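# Home three axes by jogging with the teach pendant

## Task

Using the teach pendant, jog all three axes one by one until each sits at its home mark.

## Robot and tools

Robot: two six-joint arms, left_arm and right_arm. Each carries a five-finger hand: a right hand on right_arm and its mirror image, a left hand, on left_arm. Bases (scene frame): left_arm at (+0.043, +0.409, 0) m, right_arm at (-0.048, -0.336, 0) m, both turned only slightly about z. A camera stand is fixed to the floor behind the arms.

Frames. Scene frame: origin at table-top height midway between the nominal bases, +z up, +x out over the table, left_arm on the +y side (names do not match image sides). Fixed cameras and the table use the scene frame. Reported hand poses, velocities and targets use each arm's own base frame. Commanded offsets act along the axes of that arm's current Hand target. The hand point sits 0.05 m in front of the palm and 0.15 m out from the wrist flange; its +z runs along the straight fingers, +y out of the palm, +x across the palm away from the thumb on the right hand (toward the thumb on the left hand). Fingers extend 0.06-0.07 m past the point. A wrist bracket on the little-finger side can strike things, and with the fingers level the wrist may hang below the hand point and touch the table first.

Row layout (28 numbers, each in [-1, 1], always both arms): left_arm dx, dy, dz, rx, ry, rz; left hand thumb_turn, thumb_bend, index, middle, ring, little, force_limit, speed; then the same fourteen for right_arm. Pose numbers are offsets, not poses: 1.0 equals 0.6 m for dx/dy/dz or 180 degrees for rx/ry/rz, and rx, ry, rz form one rotation vector. They count from the Hand target as it stood when the action began, so resending an offset moves further. Six zeros re-request the current Hand target. Hand numbers are absolute targets: -1 open (thumb beside palm, straight digits), +1 closed (thumb opposite the fingers, digits curled). force_limit maps -1..+1 to about 0..10 N at the fingertip (0..15 N for the two thumb motors); speed rises from near zero at -1 to full at +0.48 and stays full above. To leave a hand unchanged, repeat the eight hand numbers of its last executed row (or, if none yet, its hand_measured six plus hand_force_limit and hand_speed).

Tools:
- execute_actions(actions, cameras): actions is a list of actions; each action is a table of up to 15 rows, one per 1/30 s step; a short table repeats its final row. Every row counts from the action's start pose. Images return only when actions is empty or cameras requests them (["all"], a name list, or []).
- move(target, speed, blend, stop_force, zero, blocking, cameras): straight-line travel of each hand point toward its offset target. target is one 28-number row or up to 15 rows; every row counts from the same starting Hand targets, not from the preceding row. speed in m/s, 0.002-3.6, default 0.25 (turns up to twice that in rad/s), one value or one per target. blend in metres rounds corners of a list; 0 stops at each. stop_force in N, 3-120, shared by both arms, ends an arm's path when its wrist sensor feels that much push; omit it when backing off a contact, and do not rely on it when the hand rotates. zero (with stop_force only) retares before moving. blocking=false returns after about 0.5 s while the move continues (not allowed with stop_force). Paths do not avoid obstacles or the other arm; moves end by 10 s.
- wait(seconds 0-10), stop() to brake a running move, zoom_image(camera, region [x0,y0,x1,y1] pixels, at most 504x504) on the newest images, show_instructions() for reference pages, zero_wrist_force(arm), finished_scene(scene 1).

Cameras (672x504): cam_head_left, cam_head_right, cam_high, cam_low, cam_left_wrist, cam_right_wrist.

Results: Hand target (the last commanded pose after clipping, from which new offsets count), end_effector_position (m), end_effector_quat_wxyz, velocities, Joint positions and torques, Wrist force/torque in the hand's own axes plus a peak line, and hand_measured, hand_stopped_by (moving, target, force, stalled, fault), hand_load_n (positive when pushed open) in motor order. A move adds a line such as move: done, off_target, moving, held or fault, plus limits (paced = clipped pose, held = steps withheld). The hand often rests short of its Hand target; the next command asks again, and a remaining gap can be sent as an offset.

Cautions: commanded orientation is clipped to 32 degrees from the measured one per step. Joint torque limits are 130 N m for the first three joints and 24.3 N m for the wrists; about 150 N of outside force also triggers a 10 s fault stop. Stiff arms fault on even slight overshoot into firm contact, so approach slowly. Avoid contact between the arms and paths close to an arm's own base. Do not let anything fall or leave it off the table. Overheated motors (MOTOR HOT line, braking at 85 °C) come from holding loads or straining toward unreachable poses. Avoid hard hits, drops and excessive finger force.

Each tool is called after "Emit:" as a command line: name --argument value for each argument, lists and objects as JSON in quotes; but a table of rows of numbers goes row by row, as --pt "numbers of a row", without its own name.

Reference images:

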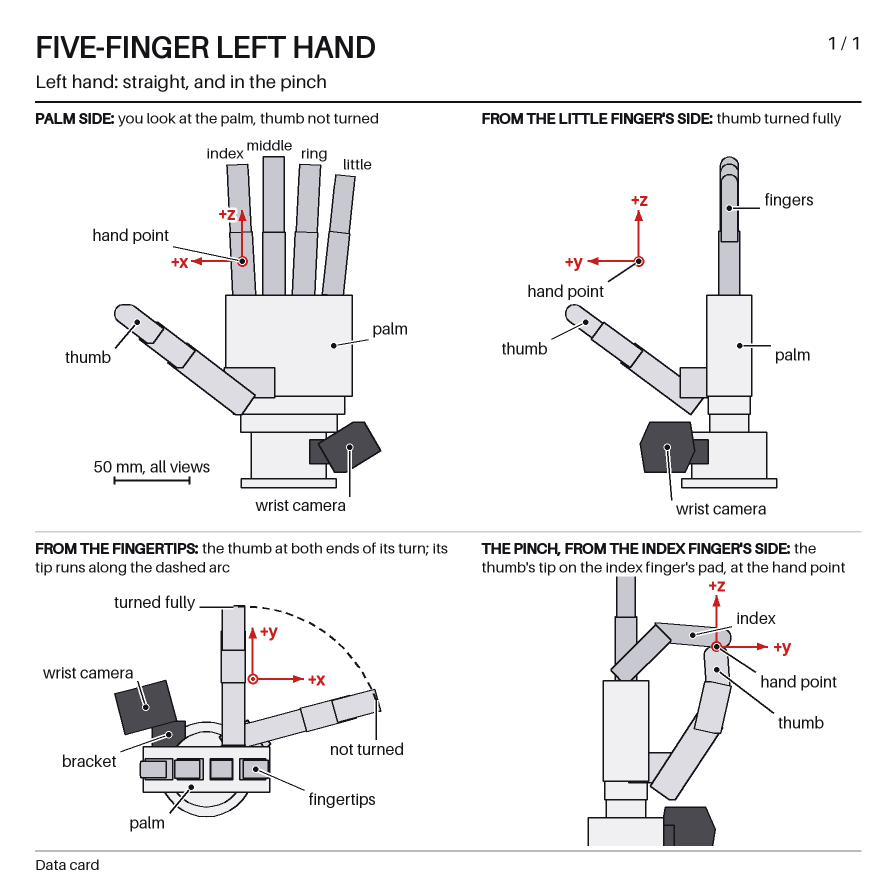

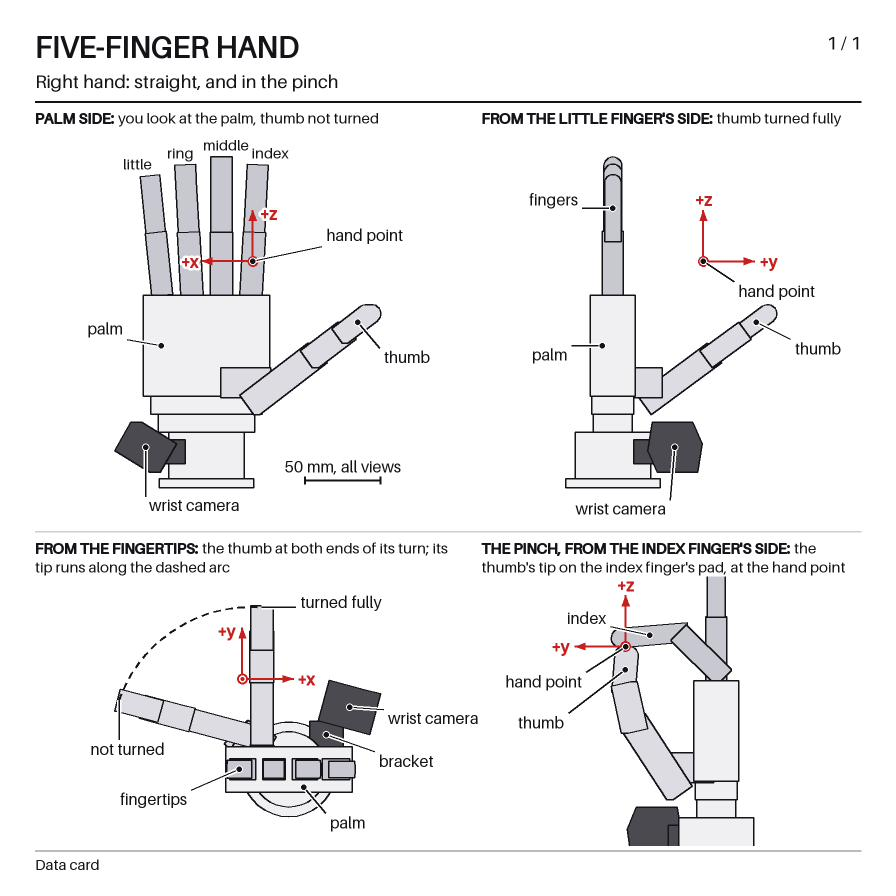

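## Session

Emit:
execute_actions --actions '[]'

Scene clock: 0.00 s.
left_arm: end_effector_position=(+0.7818, -0.2852, +0.2249) hand_measured=(-1.000, -1.000, -1.000, -1.000, -1.000, -1.000) hand_load_n=(+0.0, +0.0, +0.0, +0.0, -0.5, +0.0) hand_stopped_by=(target, target, target, target, target, target) hand_force_limit=0.00 hand_speed=-0.80 end_effector_quat_wxyz=(+0.092, +0.968, +0.075, +0.219) | right_arm: end_effector_position=(+0.7002, -0.0582, +0.1664) hand_measured=(-1.000, -1.000, -1.000, -1.000, -1.000, -1.000) hand_load_n=(+0.0, +0.0, -0.5, +0.0, +0.0, +0.0) hand_stopped_by=(target, target, target, target, target, target) hand_force_limit=0.00 hand_speed=-0.80 end_effector_quat_wxyz=(+0.002, +0.508, +0.861, +0.021)
Joint positions: left_arm=[3.045 -2.575 -0.372 1.845 -1.468 1.294] | right_arm=[-0.323 -0.705 0.76 1.501 1.53 -0.827]
Joint velocities: within noise
Joint torques (N m): no reading
Wrist force (N): no reading
Wrist torque (N m): no reading
Wrist force, peak (N): no reading
Hand target: left_arm +0.7818, -0.2852, +0.2249; +0.092, +0.968, +0.075, +0.219 | right_arm +0.7002, -0.0582, +0.1664; +0.002, +0.508, +0.861, +0.021

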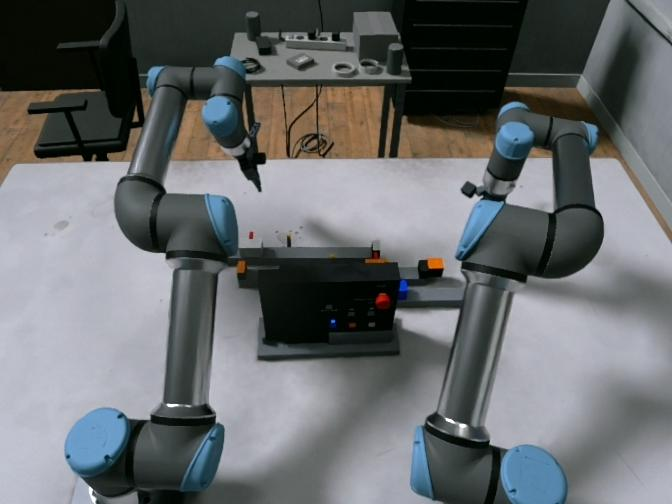

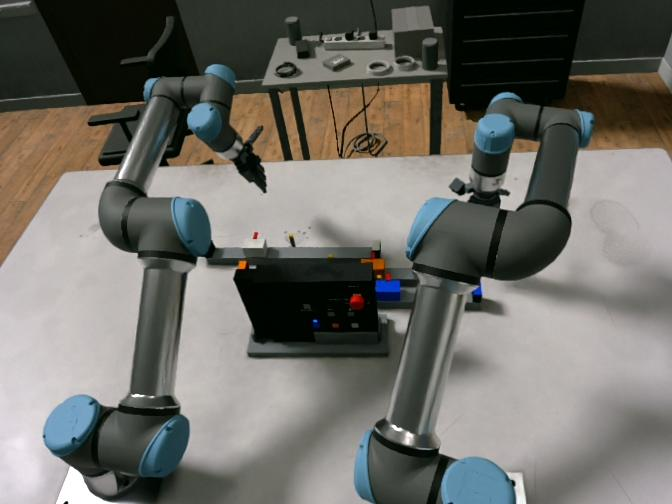

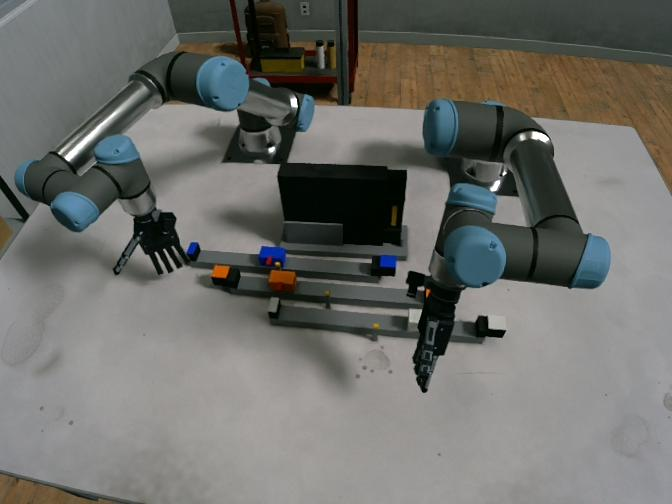

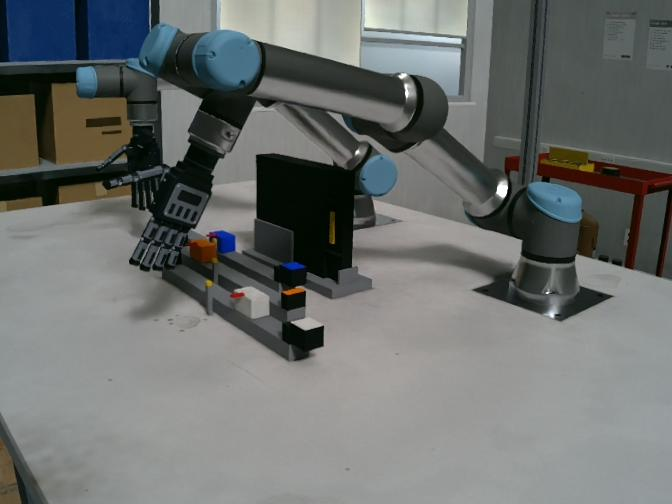

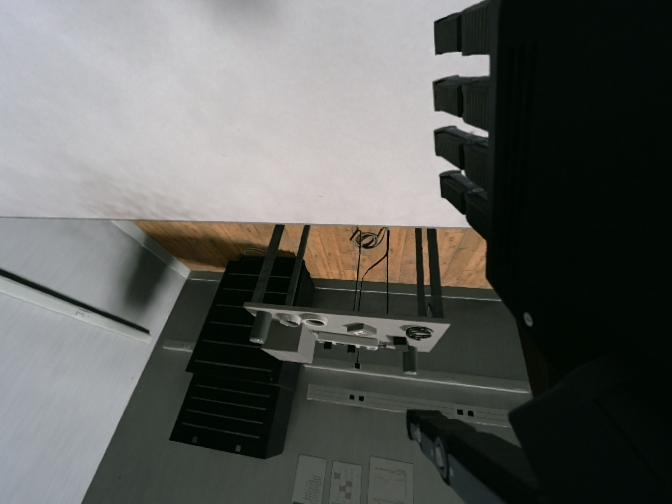

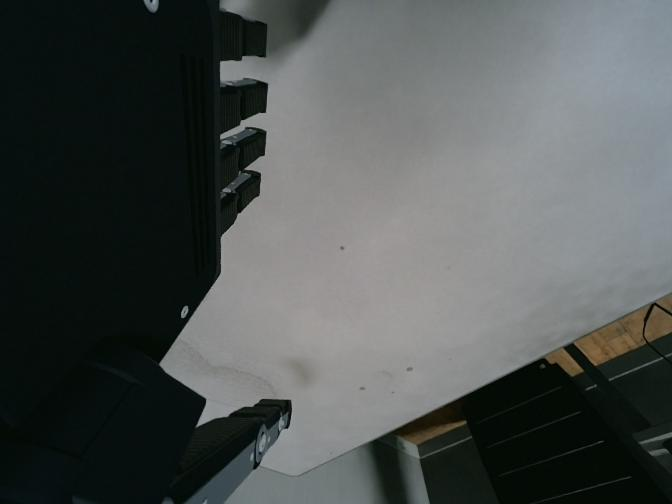

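Emit:
zoom_image --camera "cam_head_left" --region '[230, 220, 480, 370]'

Emit:
zoom_image --camera "cam_head_right" --region '[200, 220, 490, 370]'

Emit:
zoom_image --camera "cam_high" --region '[170, 150, 520, 360]'

Emit:
zoom_image --camera "cam_low" --region '[130, 140, 390, 370]'

Scaled by 2.016.

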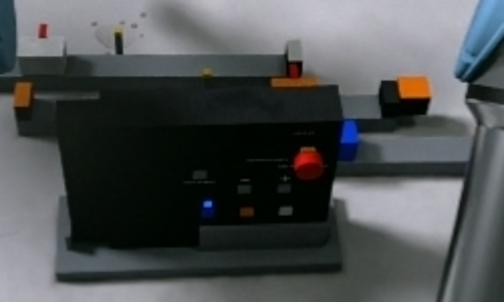

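Scaled by 1.738.

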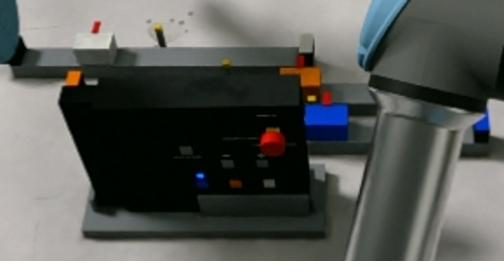

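Scaled by 1.440.

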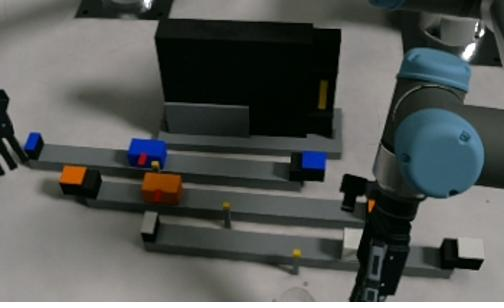

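Scaled by 1.938.

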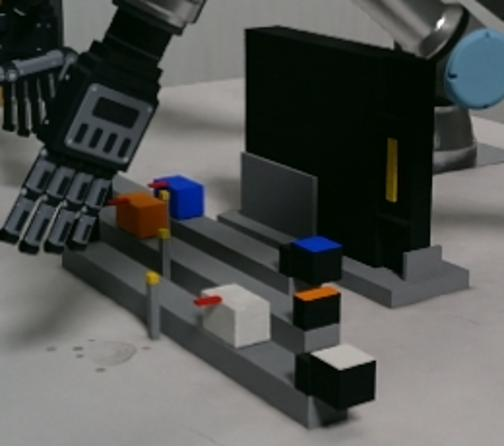

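Emit:
zoom_image --camera "cam_head_left" --region '[310, 270, 420, 350]'

Emit:
zoom_image --camera "cam_head_right" --region '[280, 270, 400, 360]'

Emit:
zoom_image --camera "cam_low" --region '[230, 140, 390, 310]'

Emit:
zoom_image --camera "cam_high" --region '[260, 150, 420, 270]'

Scaled by 4.582.

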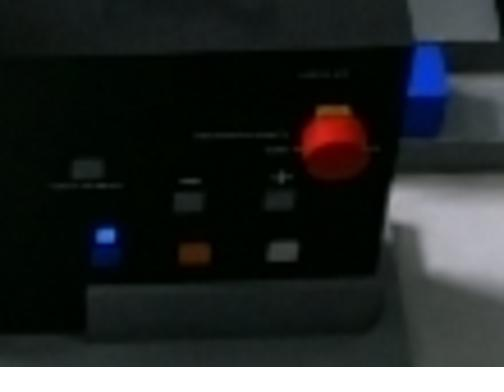

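Scaled by 4.200.

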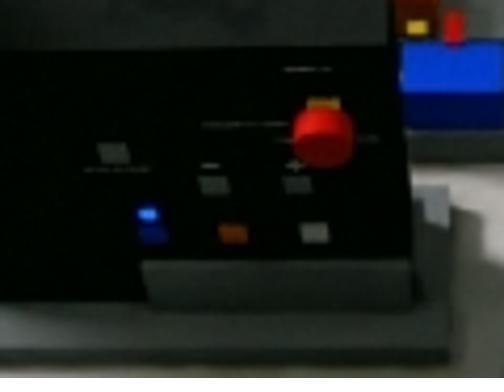

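Scaled by 2.965.

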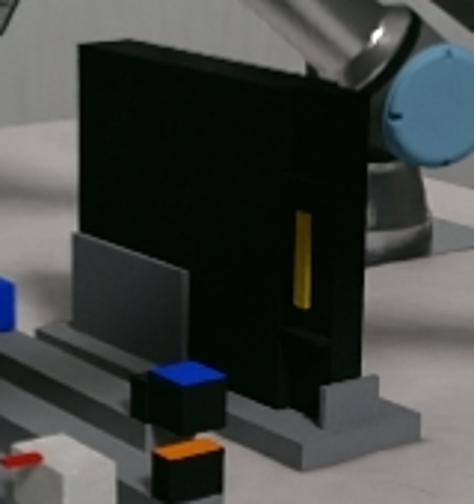

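Scaled by 3.150.

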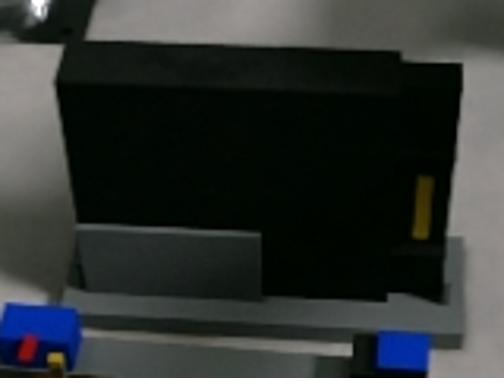

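Emit:
move --pt "0 0 0 0 0 0 -1 -1 -1 -1 -1 -1 0 -0.8 0.006 0.0127 -0.3329 0 0 0 -1 -1 -1 -1 -1 -1 0 -0.8" --pt "0 0 0 0 0 0 -1 -1 -1 -1 -1 -1 0 -0.8 0.293 -0.303 -0.3965 0.0473 -0.1561 -0.3955 -1 -1 -1 -1 -1 -1 0 -0.8" --pt "0 0 0 0 0 0 -1 -1 -1 -1 -1 -1 0 -0.8 0.8487 -0.4445 -0.142 0.0946 -0.3122 -0.7911 -1 -1 -1 -1 -1 -1 0 -0.8" --blend '[0.05, 0.05, 0]' --speed 0.35 --cameras '["all"]'

Scene clock: 23.87 s.
left_arm: end_effector_position=(+0.7818, -0.2852, +0.2249) hand_measured=(-1.000, -1.000, -1.000, -1.000, -1.000, -1.000) hand_load_n=(+0.0, +0.0, +0.0, +0.0, +0.0, +0.0) hand_stopped_by=(target, target, target, target, target, target) hand_force_limit=0.00 hand_speed=-0.80 end_effector_quat_wxyz=(+0.092, +0.968, +0.075, +0.219) | right_arm: end_effector_position=(+0.2183, +0.2556, +0.2499) hand_measured=(-1.000, -1.000, -1.000, -1.000, -1.000, -1.000) hand_load_n=(-0.5, +0.0, +0.0, +0.0, +0.0, +0.0) hand_stopped_by=(target, target, target, target, target, target) hand_force_limit=0.00 hand_speed=-0.80 end_effector_quat_wxyz=(-0.271, +0.654, -0.653, +0.271)
Joint positions: left_arm=[3.045 -2.575 -0.372 1.845 -1.468 1.294] | right_arm=[0.624 -1.841 1.943 0.786 1.997 -2.672]
Joint torques (N m): left_arm=[1.46 58.99 21.01 -1.32 0.28 0.25] | right_arm=[8.26 -16.61 -23.99 0.55 -0.94 -1.59]
Wrist force (N): left_arm=[0.0 -0.1 -0.1] | right_arm=[0.2 -0.1 -0.9]
Wrist torque (N m): left_arm=[0.00 0.00 0.00] | right_arm=[0.06 0.08 0.15]
Wrist force, peak (N): left_arm=[-0.4 -0.2 -0.1] | right_arm=[0.1 0.4 2.3]
Hand target: left_arm +0.7818, -0.2852, +0.2249; +0.092, +0.968, +0.075, +0.219 | right_arm +0.2183, +0.2557, +0.2500; -0.271, +0.654, -0.653, +0.271
Off the commanded pose: left_arm 0.000 m, 0 deg | right_arm 0.000 m, 0 deg.
elbow stopped short (right arm): the move would have taken joint 3 (elbow) straighter than the controller allows.
move: done

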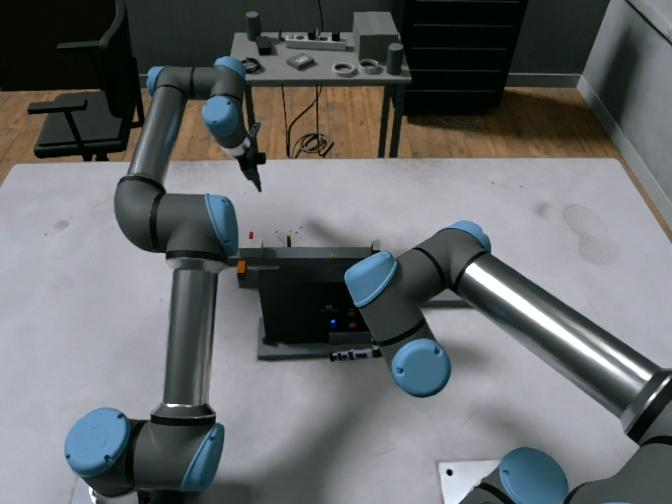

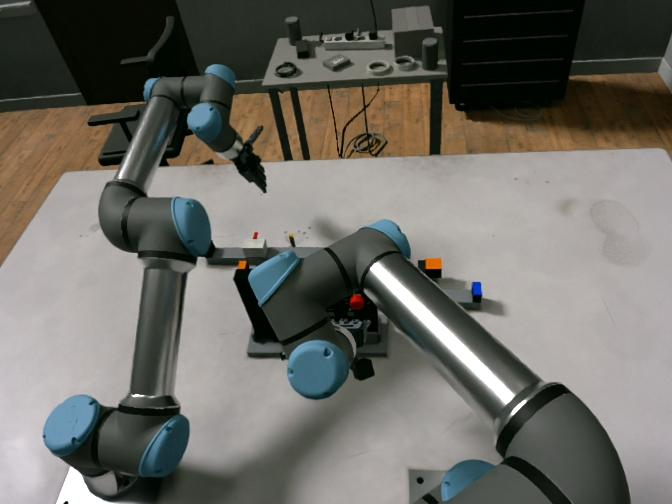

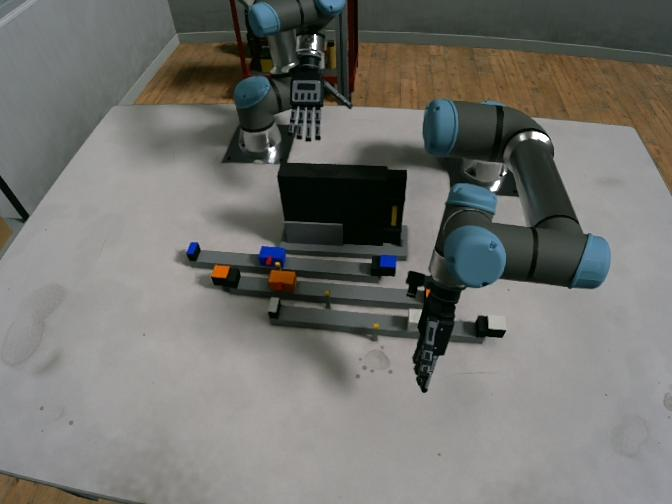

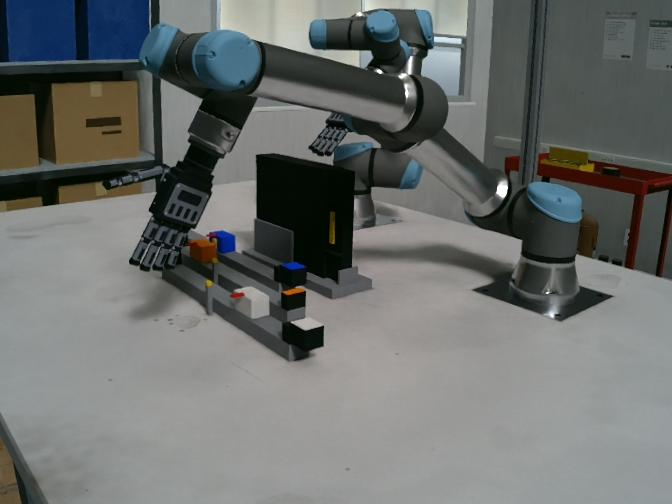

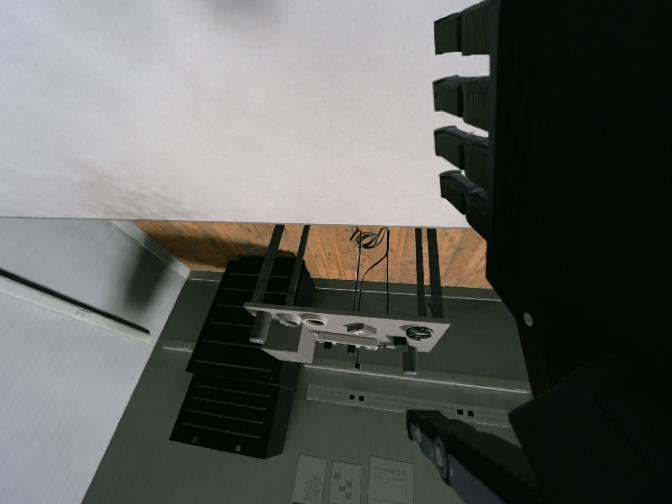

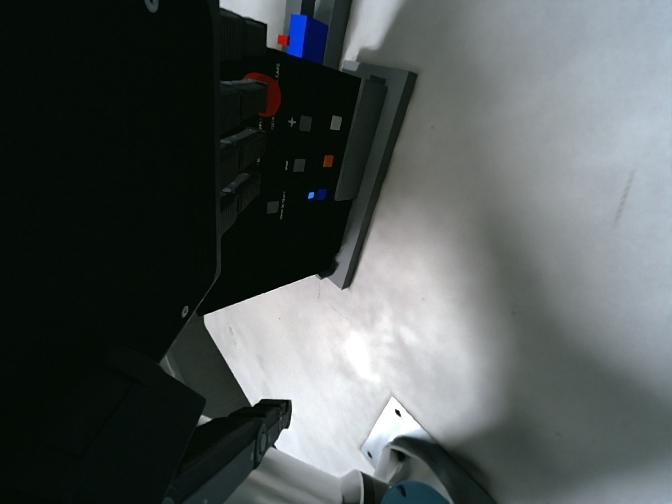

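Emit:
zoom_image --camera "cam_right_wrist" --region '[210, 40, 390, 240]'

Scaled by 2.520.

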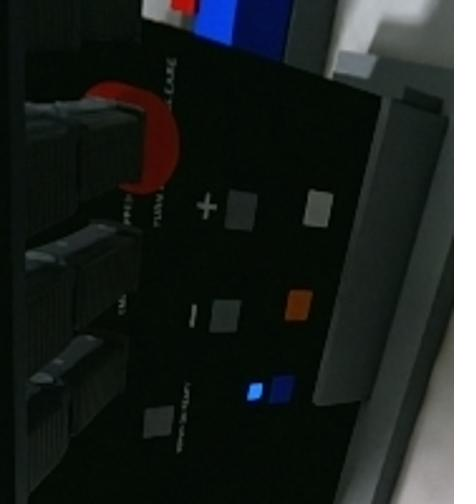

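Emit:
move --target '[0,0,0,0,0,0,-1,-1,-1,-1,-1,-1,0,-0.8,-0.0733,-0.0672,-0.0272,0.139,0,0,-1,-1,-1,-1,-1,-1,0,-0.8]' --cameras '["cam_right_wrist","cam_low"]'

Emit:
zoom_image --camera "cam_right_wrist" --region '[200, 100, 450, 350]'

Scene clock: 26.77 s.
left_arm: end_effector_position=(+0.7818, -0.2852, +0.2249) hand_measured=(-1.000, -1.000, -1.000, -1.000, -1.000, -1.000) hand_load_n=(+0.0, +0.0, +0.0, +0.0, +0.0, +0.0) hand_stopped_by=(target, target, target, target, target, target) hand_force_limit=0.00 hand_speed=-0.80 end_effector_quat_wxyz=(+0.092, +0.968, +0.075, +0.219) | right_arm: end_effector_position=(+0.2351, +0.2997, +0.2899) hand_measured=(-1.000, -1.000, -1.000, -1.000, -1.000, -1.000) hand_load_n=(+0.0, +0.0, +0.0, +0.0, +0.0, +0.0) hand_stopped_by=(target, target, target, target, target, target) hand_force_limit=0.00 hand_speed=-0.80 end_effector_quat_wxyz=(-0.406, +0.580, -0.578, +0.406)
Joint positions: left_arm=[3.045 -2.575 -0.372 1.845 -1.468 1.294] | right_arm=[0.977 -1.807 1.961 0.42 2.463 -2.676]
Joint torques (N m): left_arm=[1.56 59.34 20.47 -1.49 0.22 0.22] | right_arm=[6.06 -20.83 -28.32 -0.64 2.29 0.82]
Wrist force (N): left_arm=[-0.1 -0.2 0.0] | right_arm=[0.3 -0.2 -1.7]
Wrist torque (N m): left_arm=[-0.02 0.01 0.00] | right_arm=[0.07 0.21 0.23]
Wrist force, peak (N): left_arm=[-0.4 -0.2 -0.2] | right_arm=[-0.4 -0.2 -2.0]
Hand target: left_arm +0.7818, -0.2852, +0.2249; +0.092, +0.968, +0.075, +0.219 | right_arm +0.2351, +0.2997, +0.2900; -0.406, +0.580, -0.578, +0.406
Off the commanded pose: left_arm 0.000 m, 0 deg | right_arm 0.000 m, 0 deg.
move: done
Images, in order (width x height): cam_low 672x504, cam_right_wrist 672x504.

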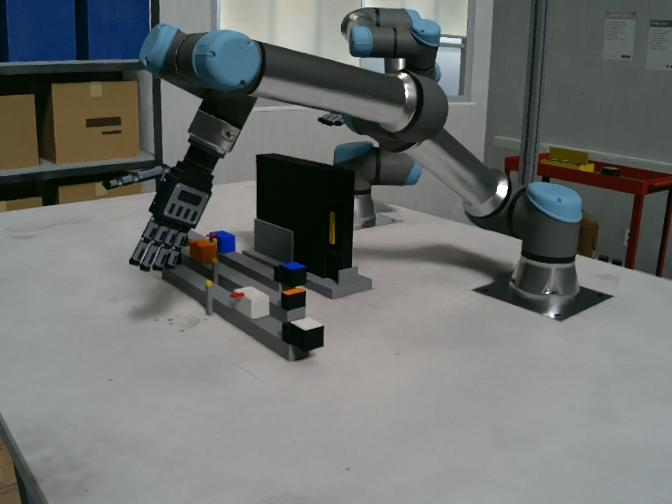

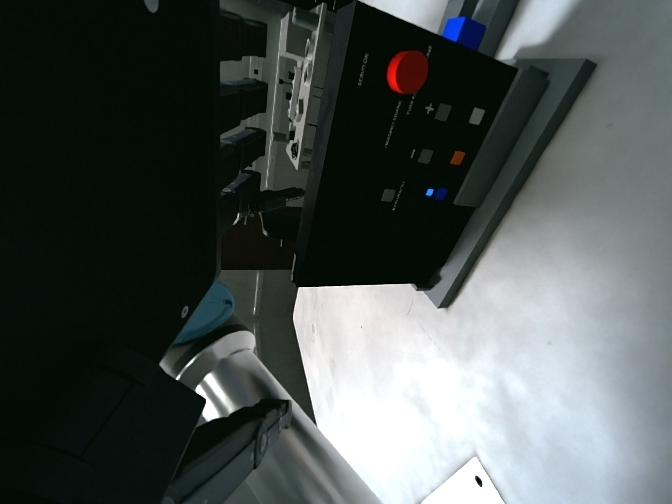

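Scaled by 2.016.

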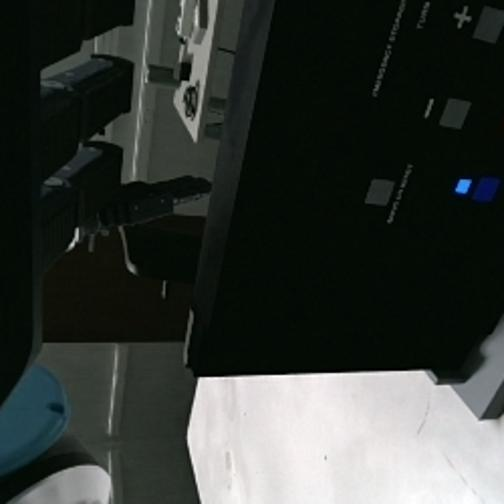

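Emit:
zoom_image --camera "cam_right_wrist" --region '[350, 30, 500, 220]'

Emit:
zoom_image --camera "cam_right_wrist" --region '[350, 30, 450, 130]'

Emit:
zoom_image --camera "cam_right_wrist" --region '[370, 150, 450, 230]'

Scaled by 2.653.

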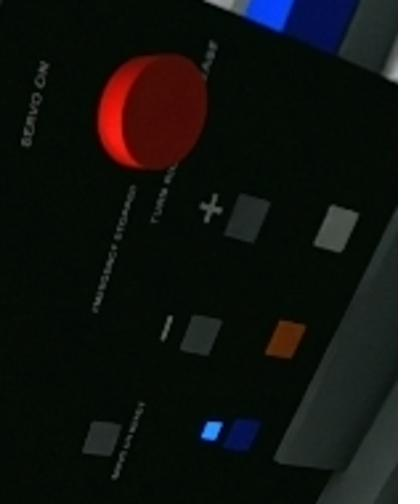

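Scaled by 5.040.

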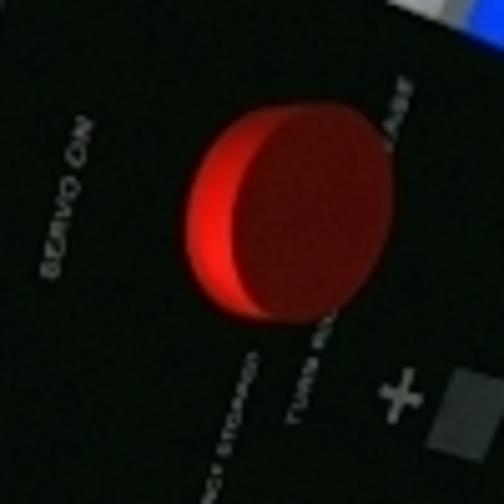

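Scaled by 6.300.

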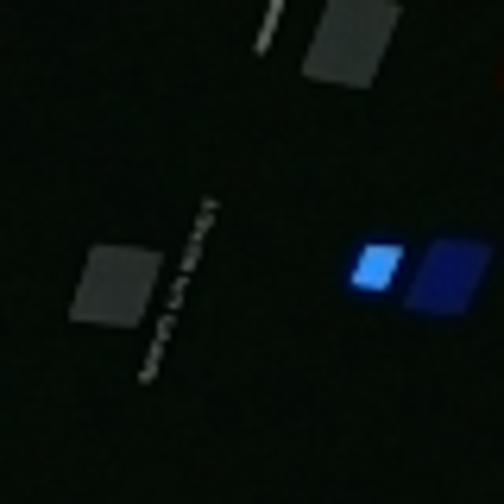

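Emit:
move --target '[0,0,0,0,0,0,-1,-1,-1,-1,-1,-1,0,-0.8,-0.0105,0.004,0.1842,0.2778,0,0,-1,-1,-1,-1,-1,-1,0,-0.8]' --cameras '["all"]'

Scene clock: 30.93 s.
left_arm: end_effector_position=(+0.7818, -0.2852, +0.2249) hand_measured=(-1.000, -1.000, -1.000, -1.000, -1.000, -1.000) hand_load_n=(+0.0, +0.0, +0.0, +0.0, +0.0, +0.0) hand_stopped_by=(target, target, target, target, target, target) hand_force_limit=0.00 hand_speed=-0.80 end_effector_quat_wxyz=(+0.092, +0.968, +0.075, +0.219) | right_arm: end_effector_position=(+0.3382, +0.3061, +0.2501) hand_measured=(-1.000, -1.000, -1.000, -1.000, -1.000, -1.000) hand_load_n=(-0.5, +0.0, -0.5, +0.0, +0.0, +0.0) hand_stopped_by=(target, target, target, target, target, target) hand_force_limit=0.00 hand_speed=-0.80 end_effector_quat_wxyz=(+0.613, -0.353, +0.353, -0.612)
Joint positions: left_arm=[3.045 -2.575 -0.372 1.845 -1.468 1.294] | right_arm=[0.771 -1.601 2.614 -1.693 2.217 -3.594]
Joint torques (N m): left_arm=[1.59 58.63 19.35 -1.59 0.3 0.24] | right_arm=[-5.11 -2.37 -17.82 -3.44 -2.9 1.72]
Wrist force (N): left_arm=[-0.1 0.0 -0.1] | right_arm=[-0.6 -0.1 -3.0]
Wrist torque (N m): left_arm=[0.01 0.02 -0.01] | right_arm=[0.03 0.67 0.19]
Wrist force, peak (N): left_arm=[-0.4 -0.2 -0.3] | right_arm=[-1.0 0.0 -3.1]
Hand target: left_arm +0.7818, -0.2852, +0.2249; +0.092, +0.968, +0.075, +0.219 | right_arm +0.3382, +0.3062, +0.2501; +0.613, -0.353, +0.353, -0.612
Off the commanded pose: left_arm 0.000 m, 0 deg | right_arm 0.000 m, 0 deg.
move: done

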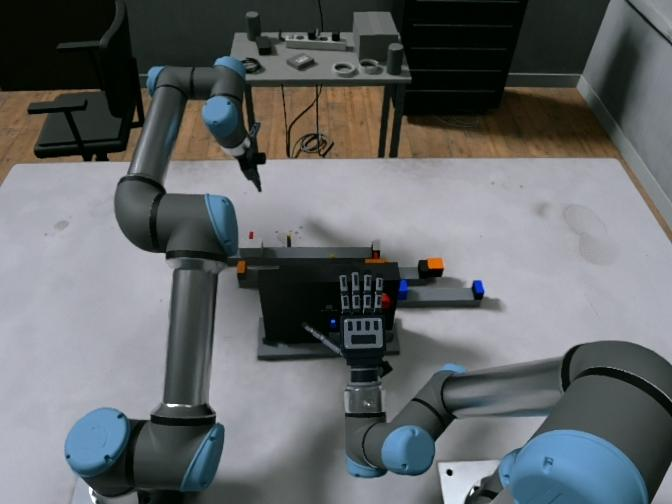

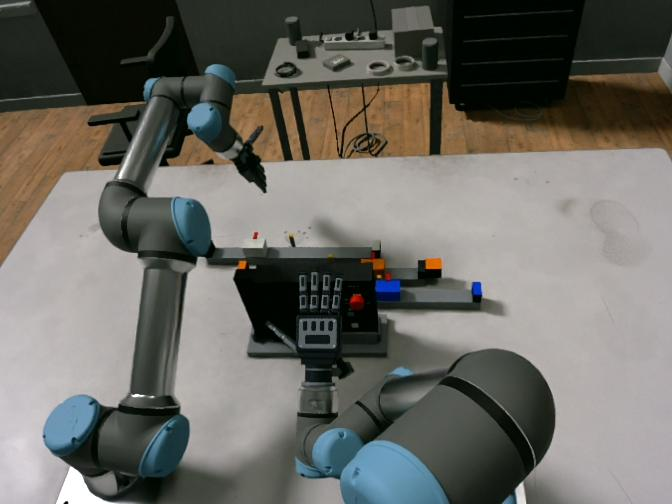

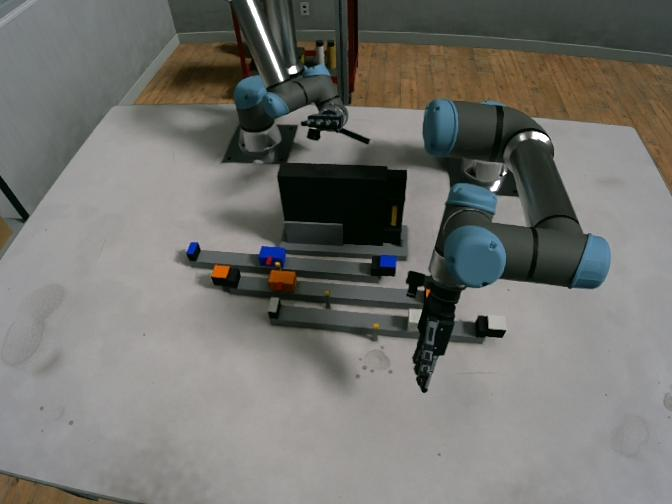

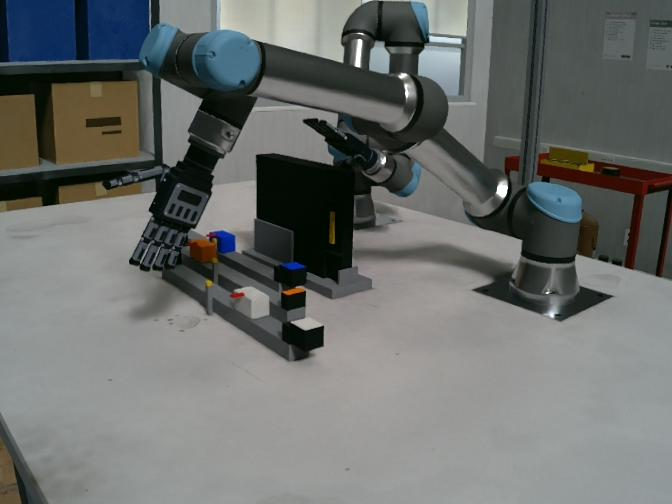

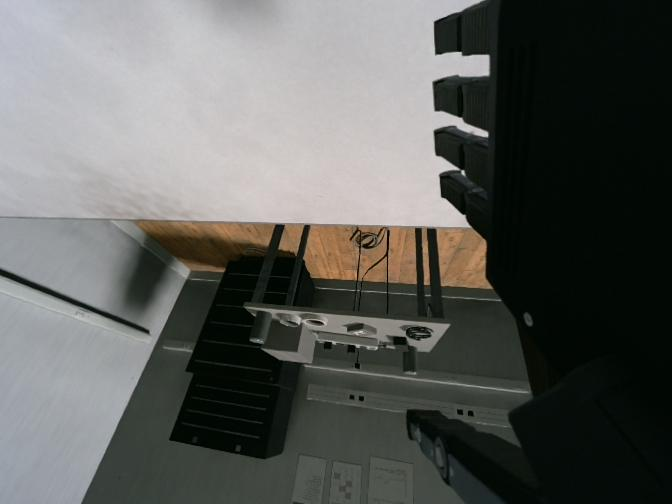

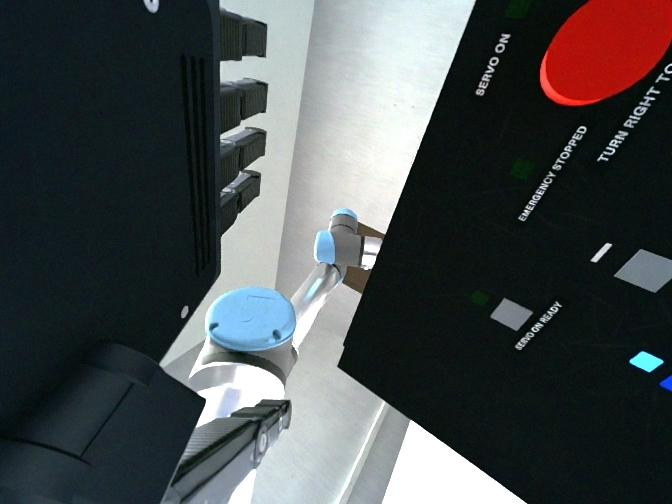

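Emit:
zoom_image --camera "cam_right_wrist" --region '[420, 0, 672, 252]'

Emit:
zoom_image --camera "cam_right_wrist" --region '[420, 220, 672, 430]'

Scaled by 2.000.

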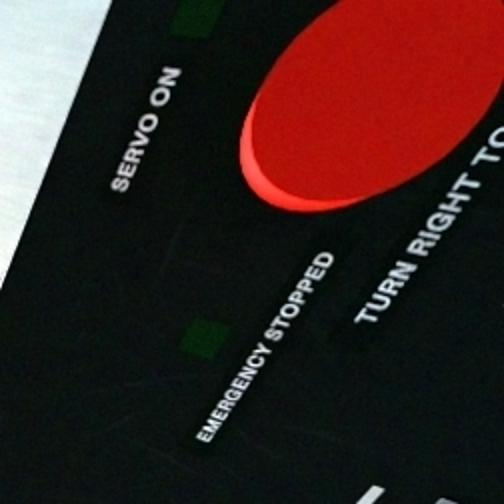

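Scaled by 2.000.

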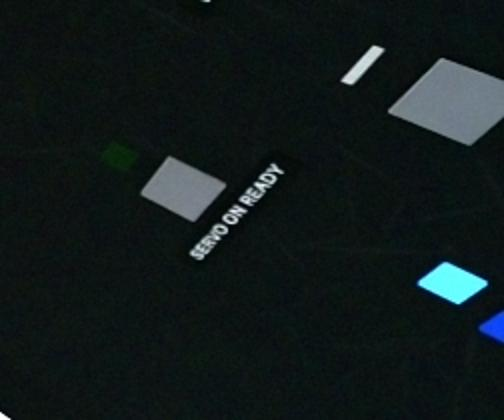

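Emit:
move --target '[0,0,0,0,0,0,-1,-1,-1,-1,-1,-1,0,-0.8,0.1333,0.0017,-0.0972,0,0,0,-1,-1,-1,-1,-1,-1,0,-0.8]' --cameras '["cam_right_wrist"]'

Scene clock: 33.40 s.
left_arm: end_effector_position=(+0.7818, -0.2852, +0.2249) hand_measured=(-1.000, -1.000, -1.000, -1.000, -1.000, -1.000) hand_load_n=(+0.0, +0.0, +0.0, +0.0, +0.0, +0.0) hand_stopped_by=(target, target, target, target, target, target) hand_force_limit=0.00 hand_speed=-0.80 end_effector_quat_wxyz=(+0.092, +0.968, +0.075, +0.219) | right_arm: end_effector_position=(+0.3017, +0.2485, +0.2273) hand_measured=(-1.000, -1.000, -1.000, -1.000, -1.000, -1.000) hand_load_n=(+0.0, +0.0, +0.0, +0.0, +0.0, +0.0) hand_stopped_by=(target, target, target, target, target, target) hand_force_limit=0.00 hand_speed=-0.80 end_effector_quat_wxyz=(+0.613, -0.353, +0.353, -0.613)
Joint positions: left_arm=[3.045 -2.575 -0.372 1.845 -1.468 1.294] | right_arm=[0.688 -1.704 2.805 -1.745 2.153 -3.532]
Joint torques (N m): left_arm=[2.29 59.73 20.72 -1.44 0.47 0.15] | right_arm=[7.91 4.69 -13.21 -0.54 1.13 -1.71]
Wrist force (N): left_arm=[-0.1 -0.2 -0.2] | right_arm=[-0.9 -0.7 -2.7]
Wrist torque (N m): left_arm=[-0.02 0.01 0.00] | right_arm=[-0.09 0.70 0.24]
Wrist force, peak (N): left_arm=[-0.1 -0.2 -0.3] | right_arm=[5.9 1.3 -5.8]
Hand target: left_arm +0.7818, -0.2852, +0.2249; +0.092, +0.968, +0.075, +0.219 | right_arm +0.3016, +0.2485, +0.2272; +0.612, -0.353, +0.353, -0.613 (not the last commanded pose)
Off the commanded pose: left_arm 0.000 m, 0 deg | right_arm 0.027 m, 0 deg.
move: held (right_arm; a check stopped the path); limits=held
pose unreachable (right arm): on one or more control steps of this call, first in action 0 (counted from 0), this arm could not follow its commanded pose, so it was not sent that pose on those steps. It may still have moved: this result reports where it is.
cause: moving toward the commanded pose would bring two parts of the arm too close to each other (joints 3 (elbow) and 4 (wrist 1) lie between them).
Images, in order (width x height): cam_right_wrist 672x504.

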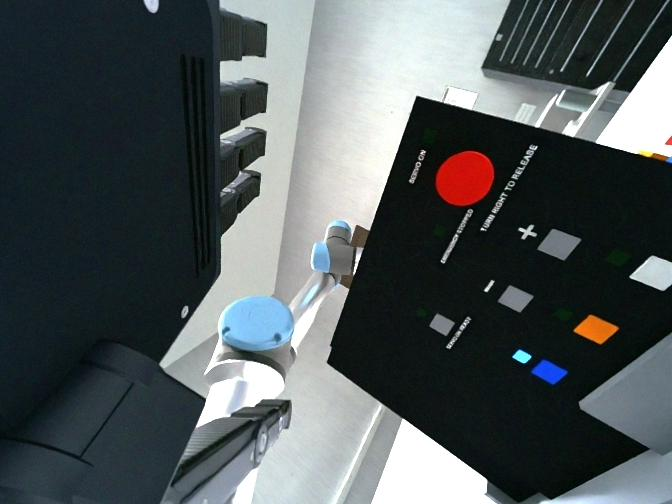

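Emit:
move --pt "-0.0222 0.0092 -0.2612 0.2244 0.0502 -0.4267 -1 -1 -1 -1 -1 -1 0 -0.8 0 0 0 0 0 0 -1 -1 -1 -1 -1 -1 0 -0.8" --pt "-0.3065 -0.0087 -0.1722 0.4487 0.1004 -0.8534 -1 -1 -1 -1 -1 -1 0 -0.8 0 0 0 0 0 0 -1 -1 -1 -1 -1 -1 0 -0.8" --blend '[0.05, 0]' --speed 0.4 --cameras '["cam_left_wrist","cam_high","cam_low","cam_head_left"]'

Scene clock: 47.57 s.
left_arm: end_effector_position=(+0.5702, -0.2985, +0.2392) hand_measured=(-1.000, -1.000, -1.000, -1.000, -1.000, -1.000) hand_load_n=(+0.0, +0.0, +0.0, +0.0, +0.0, +0.0) hand_stopped_by=(target, target, target, target, target, target) hand_force_limit=0.00 hand_speed=-0.80 end_effector_quat_wxyz=(+0.007, +0.013, +0.986, -0.168) | right_arm: end_effector_position=(+0.3016, +0.2485, +0.2272) hand_measured=(-1.000, -1.000, -1.000, -1.000, -1.000, -1.000) hand_load_n=(-0.5, +0.0, +0.0, +0.0, +0.0, +0.0) hand_stopped_by=(target, target, target, target, target, target) hand_force_limit=0.00 hand_speed=-0.80 end_effector_quat_wxyz=(+0.612, -0.353, +0.353, -0.613)
Joint positions: left_arm=[2.917 -2.693 -0.035 1.245 -1.244 -1.784] | right_arm=[0.688 -1.704 2.806 -1.745 2.153 -3.532]
Joint torques (N m): left_arm=[6.37 46.94 8 -3.48 1.82 -2.22] | right_arm=[5.55 2.88 -2.4 -1.01 1.34 -2.12]
Wrist force (N): left_arm=[0.3 0.4 -0.6] | right_arm=[-1.1 -0.4 -3.0]
Wrist torque (N m): left_arm=[0.13 -0.06 -0.10] | right_arm=[-0.02 0.74 0.23]
Wrist force, peak (N): left_arm=[-0.2 0.7 -1.1] | right_arm=[-1.3 -0.5 -3.3]
Hand target: left_arm +0.5718, -0.2993, +0.2400; -0.230, +0.002, +0.973, -0.023 | right_arm +0.3016, +0.2485, +0.2272; +0.612, -0.353, +0.353, -0.613
Off the commanded pose: left_arm 0.002 m, 36 deg; orientation clipped | right_arm 0.000 m, 0 deg.
elbow stopped short (left arm): the move would have taken joint 3 (elbow) straighter than the controller allows.
move: off_target (left_arm); limits=paced
Images, in order (width x height): cam_head_left 672x504, cam_high 672x504, cam_low 672x504, cam_left_wrist 672x504.

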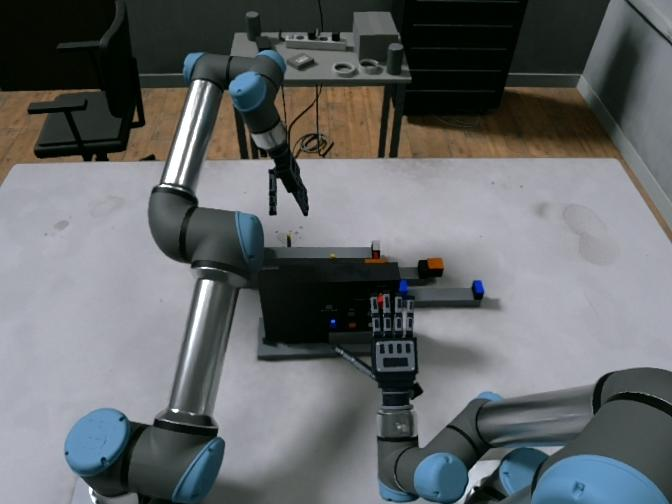

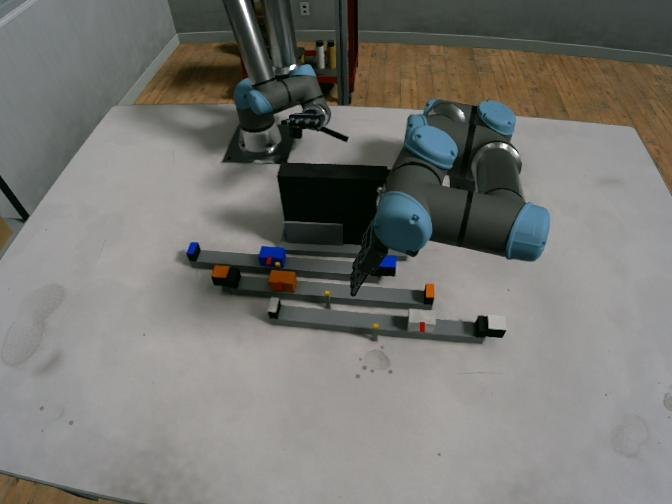

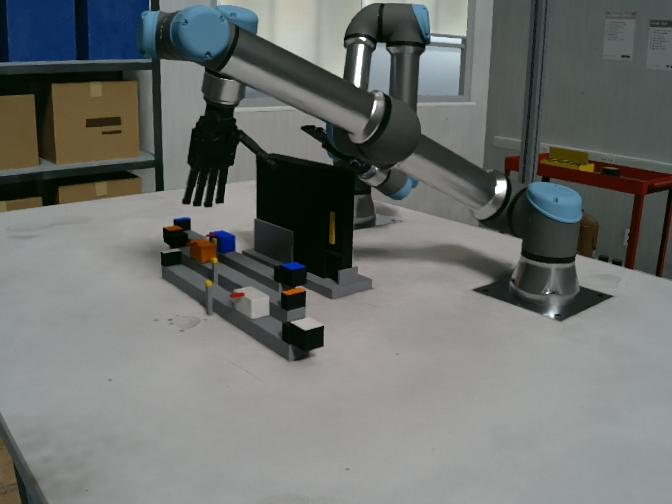

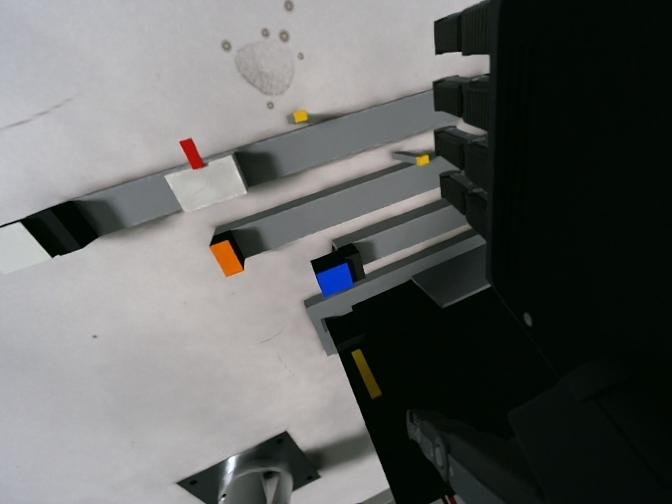

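Emit:
move --target '[0.1297,0,0.1022,0,-0.083,0,-1,-1,-1,-1,-1,-1,0,-0.8,0,0,0,0,0,0,-1,-1,-1,-1,-1,-1,0,-0.8]' --speed 0.3 --cameras '["cam_left_wrist","cam_low"]'

Scene clock: 50.50 s.
left_arm: end_effector_position=(+0.4749, -0.3009, +0.2202) hand_measured=(-1.000, -1.000, -1.000, -1.000, -1.000, -1.000) hand_load_n=(+0.0, +0.0, +0.0, +0.0, +0.0, +0.0) hand_stopped_by=(target, target, target, target, target, target) hand_force_limit=0.00 hand_speed=-0.80 end_effector_quat_wxyz=(-0.102, -0.001, +0.995, -0.023) | right_arm: end_effector_position=(+0.3016, +0.2485, +0.2272) hand_measured=(-1.000, -1.000, -1.000, -1.000, -1.000, -1.000) hand_load_n=(+0.0, +0.0, +0.0, +0.0, +0.0, +0.0) hand_stopped_by=(target, target, target, target, target, target) hand_force_limit=0.00 hand_speed=-0.80 end_effector_quat_wxyz=(+0.612, -0.353, +0.353, -0.613)
Joint positions: left_arm=[2.785 -2.544 -0.489 1.287 -1.456 -1.92] | right_arm=[0.688 -1.704 2.806 -1.745 2.153 -3.532]
Joint torques (N m): left_arm=[-2.43 44.82 14.39 -3.78 -0.81 1.36] | right_arm=[5.67 3.7 -3.57 -0.86 1.06 -1.74]
Wrist force (N): left_arm=[-0.2 0.2 -0.3] | right_arm=[-1.0 -0.5 -2.6]
Wrist torque (N m): left_arm=[0.09 0.02 -0.19] | right_arm=[-0.07 0.72 0.23]
Wrist force, peak (N): left_arm=[-0.6 0.6 -1.7] | right_arm=[-1.0 -0.7 -3.3]
Hand target: left_arm +0.4748, -0.3009, +0.2201; -0.102, -0.001, +0.995, -0.023 | right_arm +0.3016, +0.2485, +0.2272; +0.612, -0.353, +0.353, -0.613
Off the commanded pose: left_arm 0.000 m, 0 deg | right_arm 0.000 m, 0 deg.
move: done
Images, in order (width x height): cam_low 672x504, cam_left_wrist 672x504.

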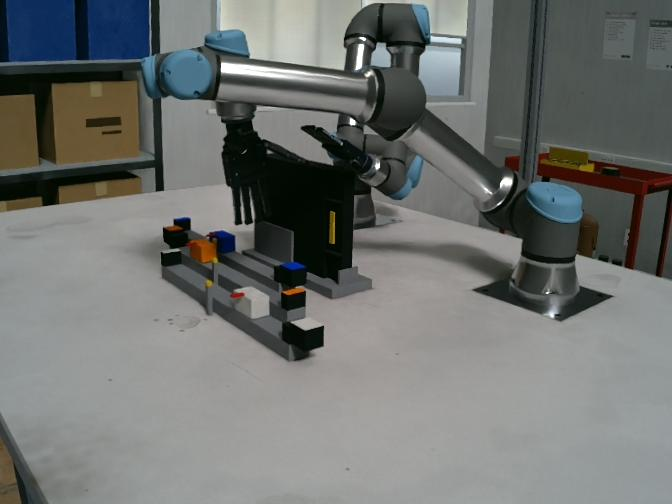

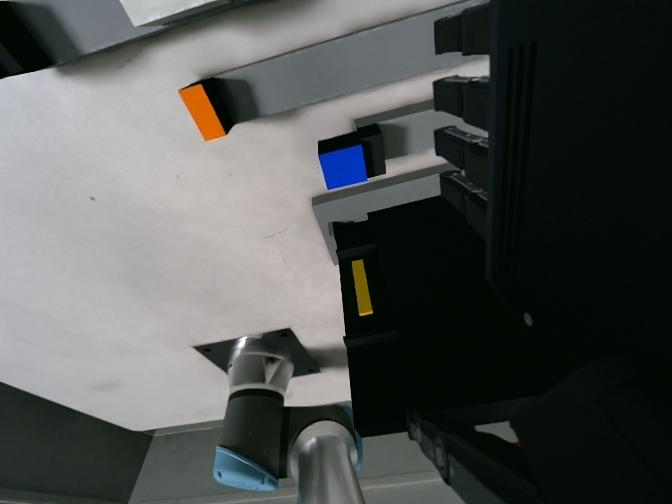

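Emit:
zoom_image --camera "cam_left_wrist" --region '[300, 190, 480, 440]'

Scaled by 2.016.

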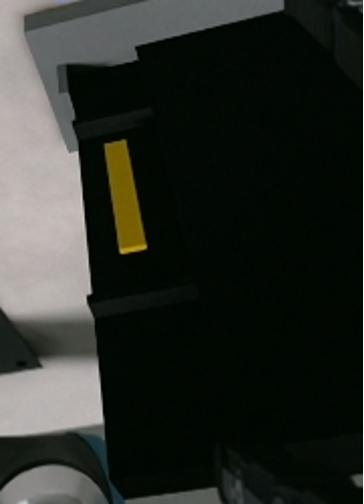

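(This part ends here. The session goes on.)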